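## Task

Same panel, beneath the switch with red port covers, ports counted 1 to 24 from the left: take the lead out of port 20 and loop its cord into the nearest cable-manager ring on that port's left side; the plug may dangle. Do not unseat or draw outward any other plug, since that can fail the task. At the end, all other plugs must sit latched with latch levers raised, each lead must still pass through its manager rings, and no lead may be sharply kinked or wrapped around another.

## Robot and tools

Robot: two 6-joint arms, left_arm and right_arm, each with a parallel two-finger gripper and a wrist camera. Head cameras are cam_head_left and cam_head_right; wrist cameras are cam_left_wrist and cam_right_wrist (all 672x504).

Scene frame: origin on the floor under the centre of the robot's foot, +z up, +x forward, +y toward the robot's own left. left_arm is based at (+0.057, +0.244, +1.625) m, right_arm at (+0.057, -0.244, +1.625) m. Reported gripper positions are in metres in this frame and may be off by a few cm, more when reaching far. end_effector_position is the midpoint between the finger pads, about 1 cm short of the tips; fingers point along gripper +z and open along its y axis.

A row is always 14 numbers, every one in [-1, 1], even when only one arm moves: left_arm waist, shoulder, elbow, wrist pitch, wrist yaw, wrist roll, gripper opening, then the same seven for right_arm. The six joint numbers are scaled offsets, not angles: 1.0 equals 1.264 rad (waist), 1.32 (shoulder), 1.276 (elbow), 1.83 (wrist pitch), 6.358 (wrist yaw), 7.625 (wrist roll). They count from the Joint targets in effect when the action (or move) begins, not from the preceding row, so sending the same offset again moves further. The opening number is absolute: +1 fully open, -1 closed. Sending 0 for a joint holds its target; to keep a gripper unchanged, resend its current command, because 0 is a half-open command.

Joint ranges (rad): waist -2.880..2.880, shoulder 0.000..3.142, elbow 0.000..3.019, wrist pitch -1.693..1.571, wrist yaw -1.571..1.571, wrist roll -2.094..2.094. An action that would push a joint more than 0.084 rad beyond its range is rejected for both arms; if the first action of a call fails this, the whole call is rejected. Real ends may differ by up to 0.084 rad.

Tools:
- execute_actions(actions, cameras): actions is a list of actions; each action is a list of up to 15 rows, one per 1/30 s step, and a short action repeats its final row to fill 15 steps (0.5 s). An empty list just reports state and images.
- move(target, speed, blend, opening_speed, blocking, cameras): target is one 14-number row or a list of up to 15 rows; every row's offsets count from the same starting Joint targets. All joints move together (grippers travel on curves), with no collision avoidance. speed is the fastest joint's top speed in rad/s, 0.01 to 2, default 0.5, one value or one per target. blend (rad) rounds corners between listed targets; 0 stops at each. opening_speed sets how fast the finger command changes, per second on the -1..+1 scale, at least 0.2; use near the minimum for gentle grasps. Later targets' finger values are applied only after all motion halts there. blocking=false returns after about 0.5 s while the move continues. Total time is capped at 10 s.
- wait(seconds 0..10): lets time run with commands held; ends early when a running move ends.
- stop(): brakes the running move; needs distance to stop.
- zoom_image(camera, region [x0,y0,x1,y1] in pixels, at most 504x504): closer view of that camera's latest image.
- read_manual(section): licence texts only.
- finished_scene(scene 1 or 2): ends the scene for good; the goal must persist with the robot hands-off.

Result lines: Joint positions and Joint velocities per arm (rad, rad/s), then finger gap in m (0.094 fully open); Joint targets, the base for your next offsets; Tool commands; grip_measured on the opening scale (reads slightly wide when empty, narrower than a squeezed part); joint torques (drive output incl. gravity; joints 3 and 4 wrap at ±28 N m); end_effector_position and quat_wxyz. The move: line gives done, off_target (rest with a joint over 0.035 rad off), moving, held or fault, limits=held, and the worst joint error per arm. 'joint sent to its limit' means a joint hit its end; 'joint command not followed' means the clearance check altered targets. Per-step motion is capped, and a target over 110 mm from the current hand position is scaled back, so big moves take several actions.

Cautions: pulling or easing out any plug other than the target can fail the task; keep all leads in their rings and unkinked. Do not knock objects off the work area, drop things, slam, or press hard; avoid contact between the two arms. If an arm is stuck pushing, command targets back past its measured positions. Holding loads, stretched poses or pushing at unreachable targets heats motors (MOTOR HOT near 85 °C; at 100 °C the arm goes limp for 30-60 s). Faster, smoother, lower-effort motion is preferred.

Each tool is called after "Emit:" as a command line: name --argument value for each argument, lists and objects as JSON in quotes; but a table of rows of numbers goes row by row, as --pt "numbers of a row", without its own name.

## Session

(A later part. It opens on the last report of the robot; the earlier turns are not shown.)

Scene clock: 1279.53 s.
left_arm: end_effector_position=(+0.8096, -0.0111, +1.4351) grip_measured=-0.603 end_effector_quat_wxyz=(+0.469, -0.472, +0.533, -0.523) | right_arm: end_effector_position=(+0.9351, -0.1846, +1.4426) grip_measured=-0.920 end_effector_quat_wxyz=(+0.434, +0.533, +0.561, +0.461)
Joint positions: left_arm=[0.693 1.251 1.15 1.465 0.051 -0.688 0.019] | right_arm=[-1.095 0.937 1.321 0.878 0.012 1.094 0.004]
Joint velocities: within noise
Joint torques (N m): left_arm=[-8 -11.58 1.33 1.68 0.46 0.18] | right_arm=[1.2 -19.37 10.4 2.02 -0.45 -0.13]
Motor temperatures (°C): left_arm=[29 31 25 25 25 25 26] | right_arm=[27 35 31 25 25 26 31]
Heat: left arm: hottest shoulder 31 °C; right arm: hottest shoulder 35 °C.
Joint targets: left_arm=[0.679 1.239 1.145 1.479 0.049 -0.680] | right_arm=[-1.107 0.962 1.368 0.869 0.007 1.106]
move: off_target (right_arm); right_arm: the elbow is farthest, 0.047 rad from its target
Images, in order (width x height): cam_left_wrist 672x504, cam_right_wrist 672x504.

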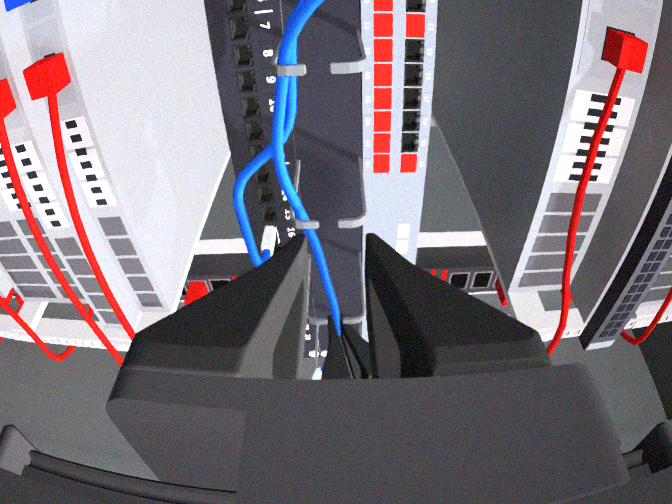

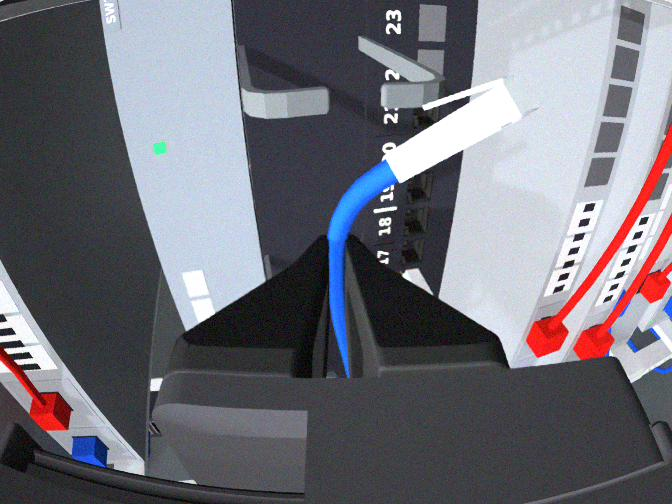

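Emit:
move --target '[0, 0, 0, 0, 0, 0, -0.6, 0, 0.021, 0.0095, 0.02, 0, 0, -0.94]' --speed 0.06 --cameras '["cam_left_wrist", "cam_right_wrist"]'

Emit:
zoom_image --camera "cam_left_wrist" --region '[290, 200, 390, 390]'

Scene clock: 1287.10 s.
left_arm: end_effector_position=(+0.8096, -0.0111, +1.4351) grip_measured=-0.603 end_effector_quat_wxyz=(+0.469, -0.472, +0.533, -0.523) | right_arm: end_effector_position=(+0.9397, -0.1819, +1.4369) grip_measured=-0.920 end_effector_quat_wxyz=(+0.438, +0.533, +0.558, +0.462)
Joint positions: left_arm=[0.693 1.251 1.15 1.465 0.051 -0.688 0.019] | right_arm=[-1.095 0.961 1.343 0.89 0.013 1.094 0.004]
Joint velocities: within noise
Joint torques (N m): left_arm=[-7.77 -11.4 1.28 1.47 0.46 0.16] | right_arm=[1.38 -19.25 9.42 3.02 -0.46 -0.14]
Motor temperatures (°C): left_arm=[29 31 25 25 25 25 26] | right_arm=[27 36 32 25 26 26 31]
Heat: left arm: hottest shoulder 31 °C; right arm: hottest shoulder 36 °C.
Joint targets: left_arm=[0.679 1.239 1.145 1.479 0.049 -0.680] | right_arm=[-1.107 0.989 1.380 0.906 0.007 1.106]
move: off_target (right_arm); right_arm: the elbow is farthest, 0.037 rad from its target
Images, in order (width x height): cam_left_wrist 672x504, cam_right_wrist 672x504.

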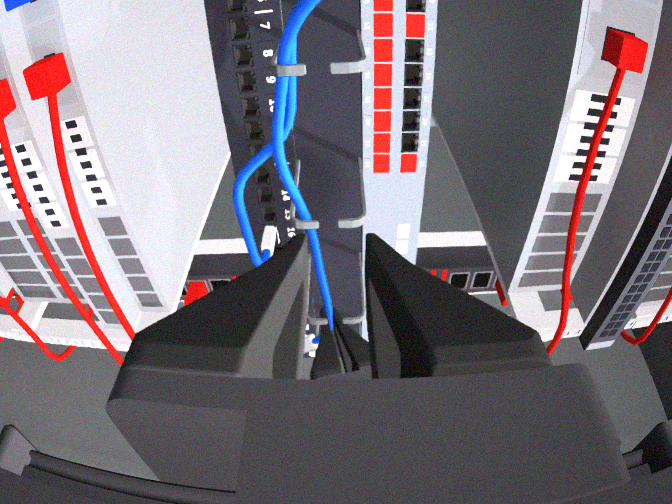

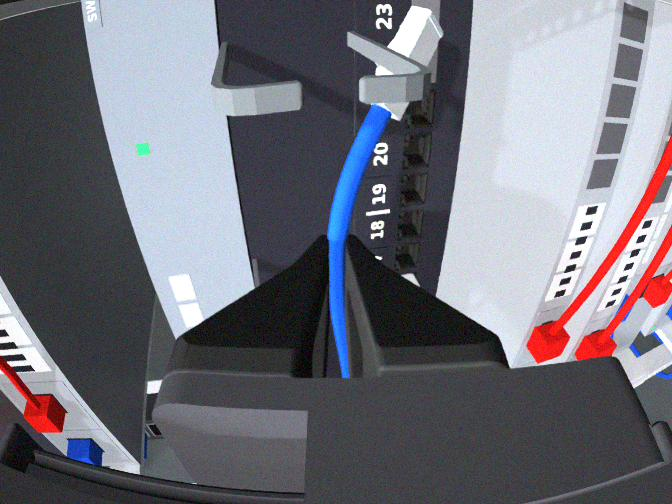

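Scaled by 2.653 from the camera's 672x504 image, which has a finer 960x720 frame.

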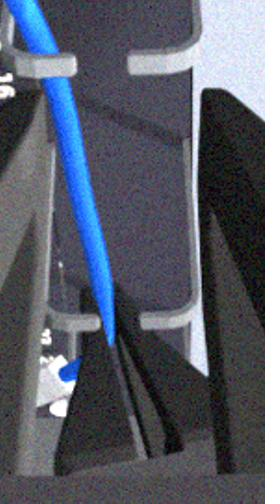

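Emit:
move --target '[0, 0, 0, 0, 0, 0, -0.6, 0, 0.011, 0.003, 0.005, 0, 0, -0.94]' --speed 0.06 --cameras '["cam_left_wrist", "cam_right_wrist"]'

Emit:
zoom_image --camera "cam_left_wrist" --region '[290, 200, 390, 390]'

Emit:
zoom_image --camera "cam_right_wrist" --region '[200, 0, 500, 380]'

Scene clock: 1294.27 s.
left_arm: end_effector_position=(+0.8096, -0.0111, +1.4351) grip_measured=-0.603 end_effector_quat_wxyz=(+0.469, -0.472, +0.533, -0.523) | right_arm: end_effector_position=(+0.9399, -0.1797, +1.4326) grip_measured=-0.920 end_effector_quat_wxyz=(+0.439, +0.533, +0.557, +0.463)
Joint positions: left_arm=[0.693 1.251 1.15 1.465 0.051 -0.688 0.019] | right_arm=[-1.095 0.974 1.349 0.901 0.013 1.094 0.004]
Joint velocities: within noise
Joint torques (N m): left_arm=[-7.94 -12.1 1.33 1.63 0.46 0.17] | right_arm=[1.55 -19.49 9.24 2.84 -0.46 -0.14]
Motor temperatures (°C): left_arm=[29 31 25 25 25 25 26] | right_arm=[27 36 32 25 26 26 31]
Heat: left arm: hottest shoulder 31 °C; right arm: hottest shoulder 36 °C.
Joint targets: left_arm=[0.679 1.239 1.145 1.479 0.049 -0.680] | right_arm=[-1.107 1.004 1.384 0.915 0.007 1.106]
move: done
Images, in order (width x height): cam_left_wrist 672x504, cam_right_wrist 672x504.

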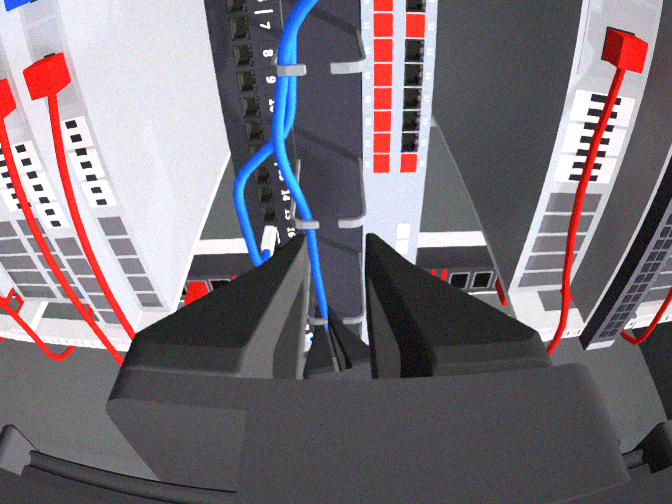

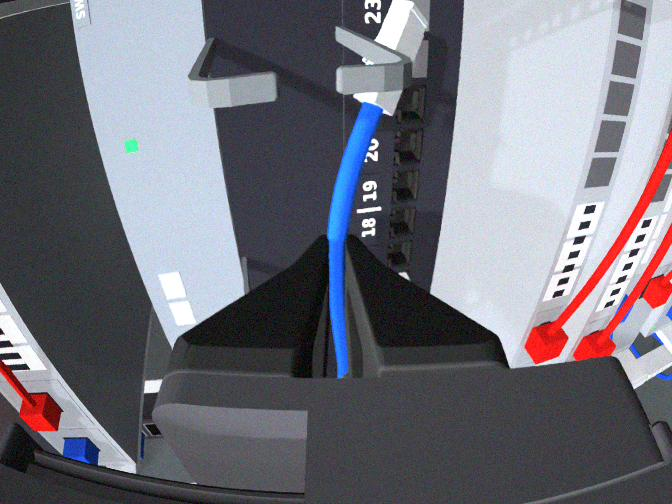

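Scaled by 2.653 from the camera's 672x504 image, which has a finer 960x720 frame.

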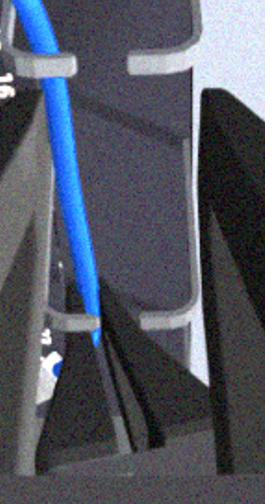

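Scaled by 1.326 from the camera's 672x504 image, which has a finer 960x720 frame.

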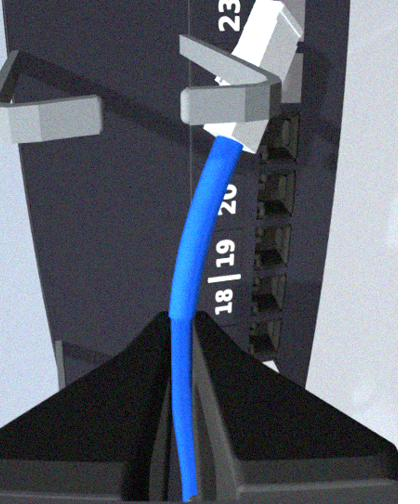

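Emit:
move --pt "0 0 0 0 0 0 -0.6 0 0.01 0.002 0.004 0 0 -0.94" --pt "0 0 0 0 0 0 -0.6 0 0.01 0.002 0.004 0 0 -0.65" --speed 0.06 --opening_speed 0.2 --cameras '["cam_left_wrist", "cam_right_wrist"]'

Emit:
zoom_image --camera "cam_left_wrist" --region '[290, 200, 390, 390]'

Emit:
zoom_image --camera "cam_right_wrist" --region '[200, 0, 500, 380]'

Scene clock: 1302.73 s.
left_arm: end_effector_position=(+0.8096, -0.0111, +1.4351) grip_measured=-0.603 end_effector_quat_wxyz=(+0.469, -0.472, +0.533, -0.523) | right_arm: end_effector_position=(+0.9381, -0.1746, +1.4237) grip_measured=-0.653 end_effector_quat_wxyz=(+0.436, +0.532, +0.559, +0.463)
Joint positions: left_arm=[0.693 1.251 1.15 1.465 0.051 -0.688 0.019] | right_arm=[-1.095 0.993 1.353 0.909 0.01 1.094 0.016]
Joint velocities: within noise
Joint torques (N m): left_arm=[-7.77 -11.75 1.29 1.48 0.46 0.16] | right_arm=[1.79 -19.6 8.92 2.85 -0.38 -0.13]
Motor temperatures (°C): left_arm=[29 31 25 25 25 25 26] | right_arm=[27 36 32 25 26 26 31]
Heat: left arm: hottest shoulder 31 °C; right arm: hottest shoulder 36 °C.
Joint targets: left_arm=[0.679 1.239 1.145 1.479 0.049 -0.680] | right_arm=[-1.107 1.017 1.386 0.922 0.007 1.106]
move: done
Images, in order (width x height): cam_left_wrist 672x504, cam_right_wrist 672x504.

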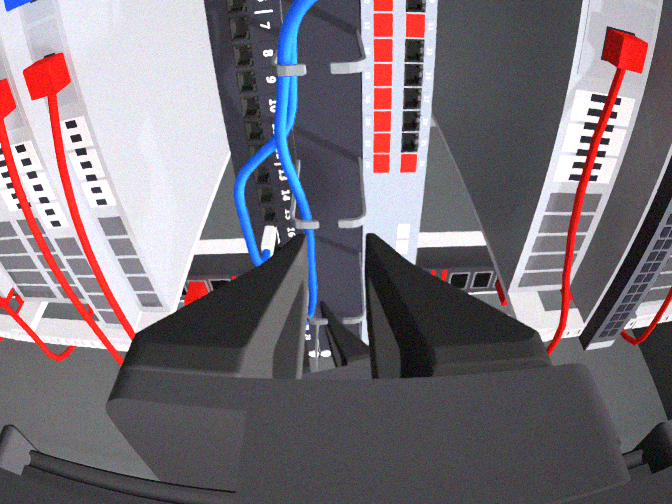

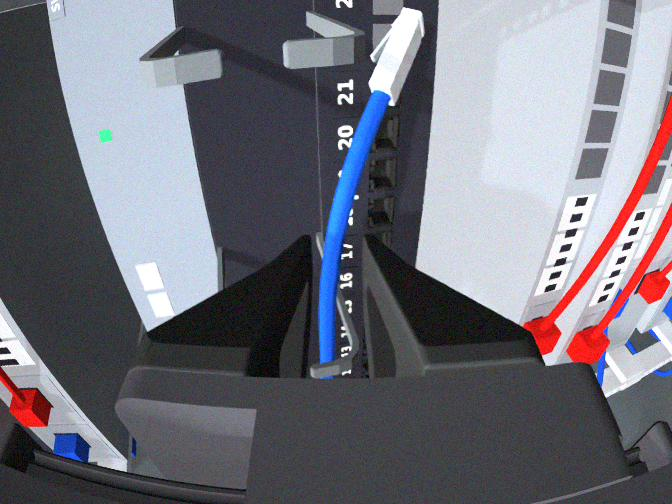

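Scaled by 2.653 from the camera's 672x504 image, which has a finer 960x720 frame.

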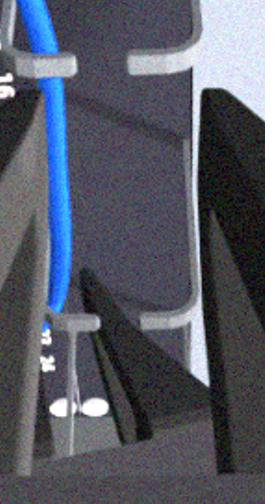

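Scaled by 1.326 from the camera's 672x504 image, which has a finer 960x720 frame.

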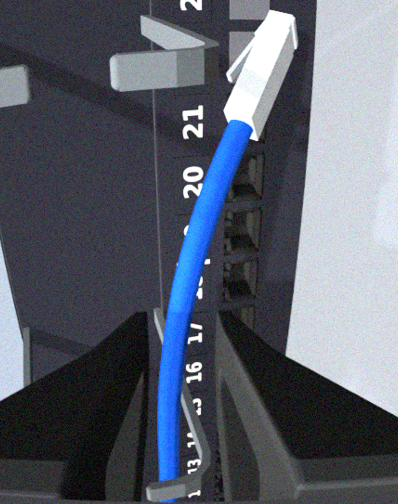

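Emit:
move --target '[0, 0, 0, 0, 0, 0, -0.6, 0, -0.075, -0.1615, 0.0617, 0, 0, -0.55]' --speed 0.1 --opening_speed 0.2 --cameras '["cam_left_wrist", "cam_right_wrist"]'

Emit:
zoom_image --camera "cam_left_wrist" --region '[220, 0, 470, 380]'

Emit:
zoom_image --camera "cam_right_wrist" --region '[200, 0, 500, 380]'

Scene clock: 1311.40 s.
left_arm: end_effector_position=(+0.8096, -0.0111, +1.4351) grip_measured=-0.603 end_effector_quat_wxyz=(+0.469, -0.472, +0.533, -0.523) | right_arm: end_effector_position=(+0.8894, -0.1739, +1.4255) grip_measured=-0.552 end_effector_quat_wxyz=(+0.436, +0.532, +0.559, +0.462)
Joint positions: left_arm=[0.693 1.251 1.15 1.465 0.051 -0.688 0.019] | right_arm=[-1.095 0.939 1.189 1.018 0.01 1.094 0.021]
Joint velocities: within noise
Joint torques (N m): left_arm=[-7.41 -11.4 1.32 1.68 0.49 0.18] | right_arm=[1.49 -21.83 3.99 2.92 -0.38 -0.13]
Motor temperatures (°C): left_arm=[29 31 25 25 25 25 26] | right_arm=[27 36 32 25 26 26 31]
Heat: left arm: hottest shoulder 31 °C; right arm: hottest shoulder 36 °C.
Joint targets: left_arm=[0.679 1.239 1.145 1.479 0.049 -0.680] | right_arm=[-1.107 0.918 1.180 1.035 0.007 1.106]
move: done
Images, in order (width x height): cam_left_wrist 672x504, cam_right_wrist 672x504.

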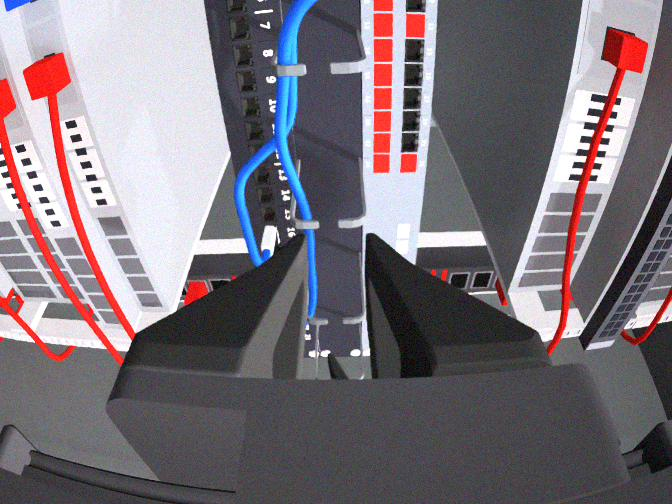

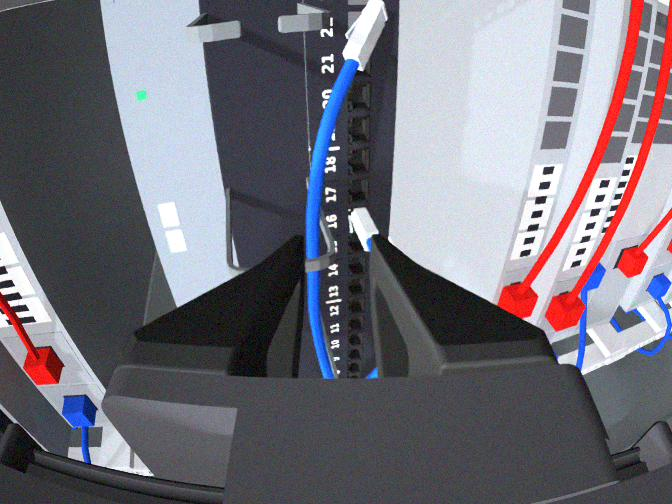

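Scaled by 1.326 from the camera's 672x504 image, which has a finer 960x720 frame.

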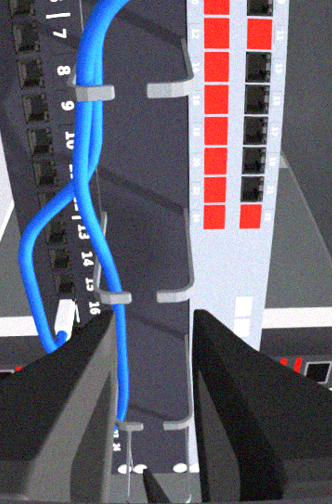

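Scaled by 1.326 from the camera's 672x504 image, which has a finer 960x720 frame.

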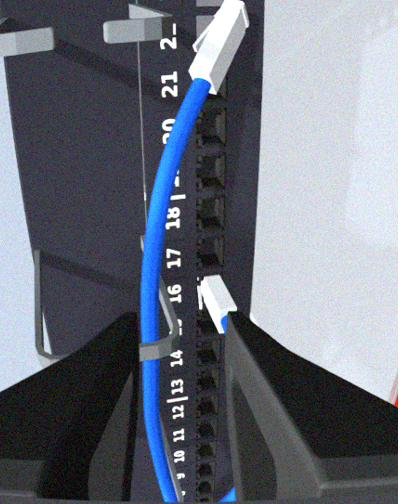

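Emit:
move --pt "0 0 0 0 0 0 -0.6 0 0 -0.2 0.11 0 0 -0.55" --pt "0 0 0 0 0 0 -0.6 0.072 0 -0.28 0.22 -0.001 -0.2177 -0.55" --pt "0 0 0 0 0 0 -0.6 0.072 0.0318 -0.2469 0.2514 -0.001 -0.2177 -0.55" --speed '[0.25, 0.7, 0.4]'

Emit:
zoom_image --camera "cam_right_wrist" --region '[0, 0, 300, 230]'

Emit:
zoom_image --camera "cam_right_wrist" --region '[260, 50, 520, 230]'

Scene clock: 1321.30 s.
left_arm: end_effector_position=(+0.8096, -0.0111, +1.4351) grip_measured=-0.603 end_effector_quat_wxyz=(+0.469, -0.472, +0.533, -0.523) | right_arm: end_effector_position=(+0.7673, -0.1573, +1.4403) grip_measured=-0.552 end_effector_quat_wxyz=(+0.679, -0.006, +0.734, +0.003)
Joint positions: left_arm=[0.693 1.251 1.15 1.465 0.051 -0.688 0.019] | right_arm=[-1.035 0.939 0.851 1.478 0.004 -0.538 0.021]
Joint velocities: within noise
Joint torques (N m): left_arm=[-8.12 -11.75 1.44 1.68 0.44 0.15] | right_arm=[4.66 -14.1 3.03 2.88 -0.45 -0.27]
Motor temperatures (°C): left_arm=[29 31 25 25 25 25 26] | right_arm=[27 37 31 25 26 26 30]
Heat: left arm: hottest shoulder 31 °C; right arm: hottest shoulder 37 °C.
Joint targets: left_arm=[0.679 1.239 1.145 1.479 0.049 -0.680] | right_arm=[-1.016 0.960 0.865 1.495 0.001 -0.554]
move: done

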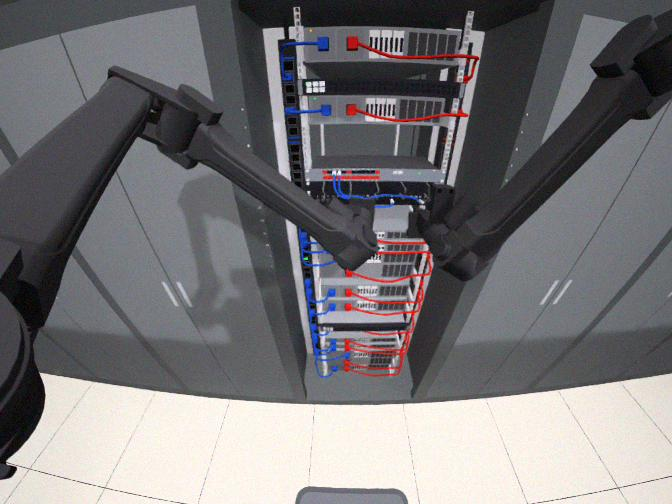

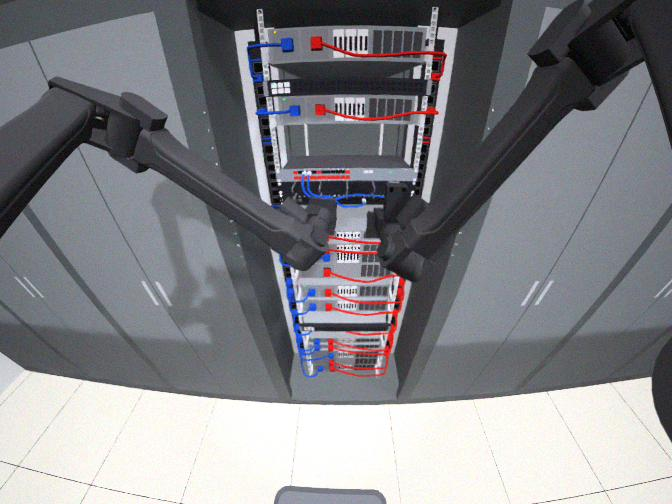

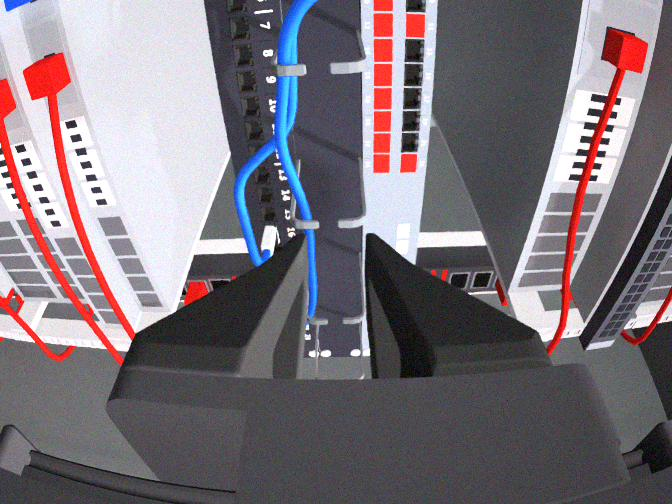

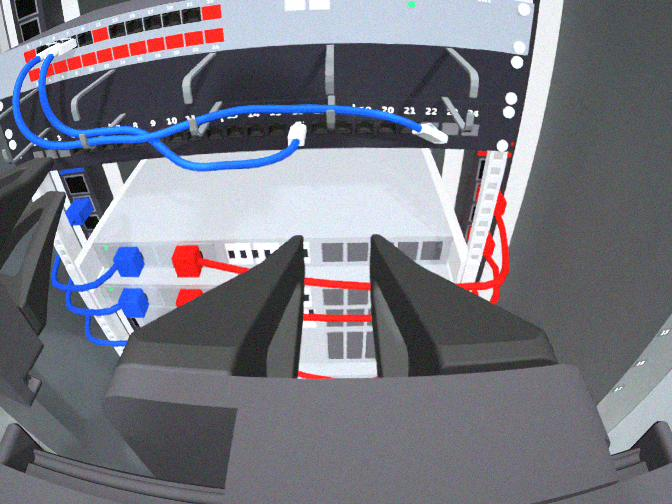

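Scaled by 1.680 from the camera's 672x504 image, which has a finer 960x720 frame.

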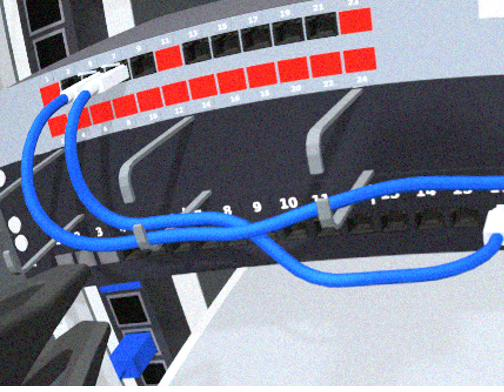

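Scaled by 1.938 from the camera's 672x504 image, which has a finer 960x720 frame.

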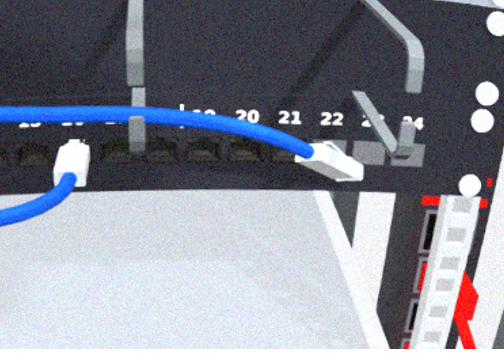

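Emit:
zoom_image --camera "cam_right_wrist" --region '[250, 70, 380, 180]'

Emit:
zoom_image --camera "cam_right_wrist" --region '[0, 20, 130, 160]'

Emit:
zoom_image --camera "cam_left_wrist" --region '[240, 200, 340, 340]'

Scaled by 3.877 from the camera's 672x504 image, which has a finer 960x720 frame.

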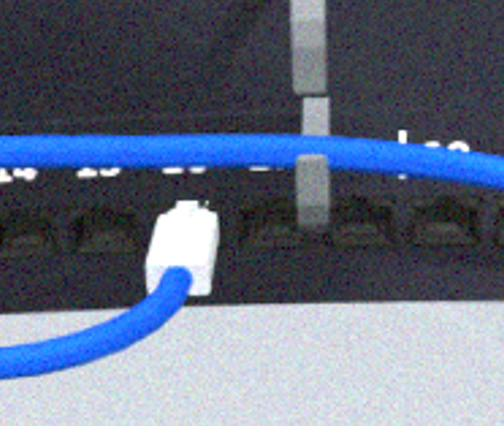

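Scaled by 3.600 from the camera's 672x504 image, which has a finer 960x720 frame.

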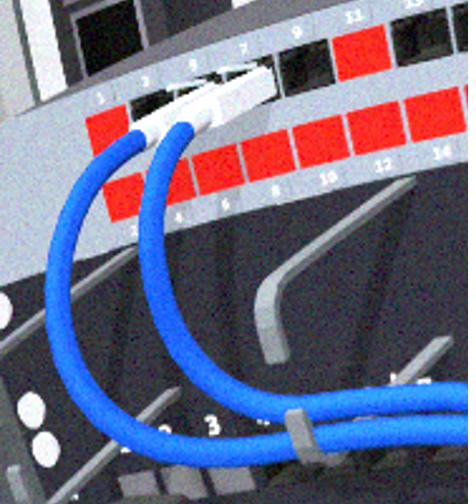

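Scaled by 3.600 from the camera's 672x504 image, which has a finer 960x720 frame.

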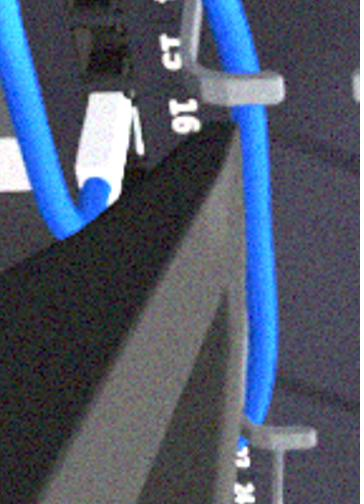

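Emit:
finished_scene --scene 2

The scene is finished: the task was done.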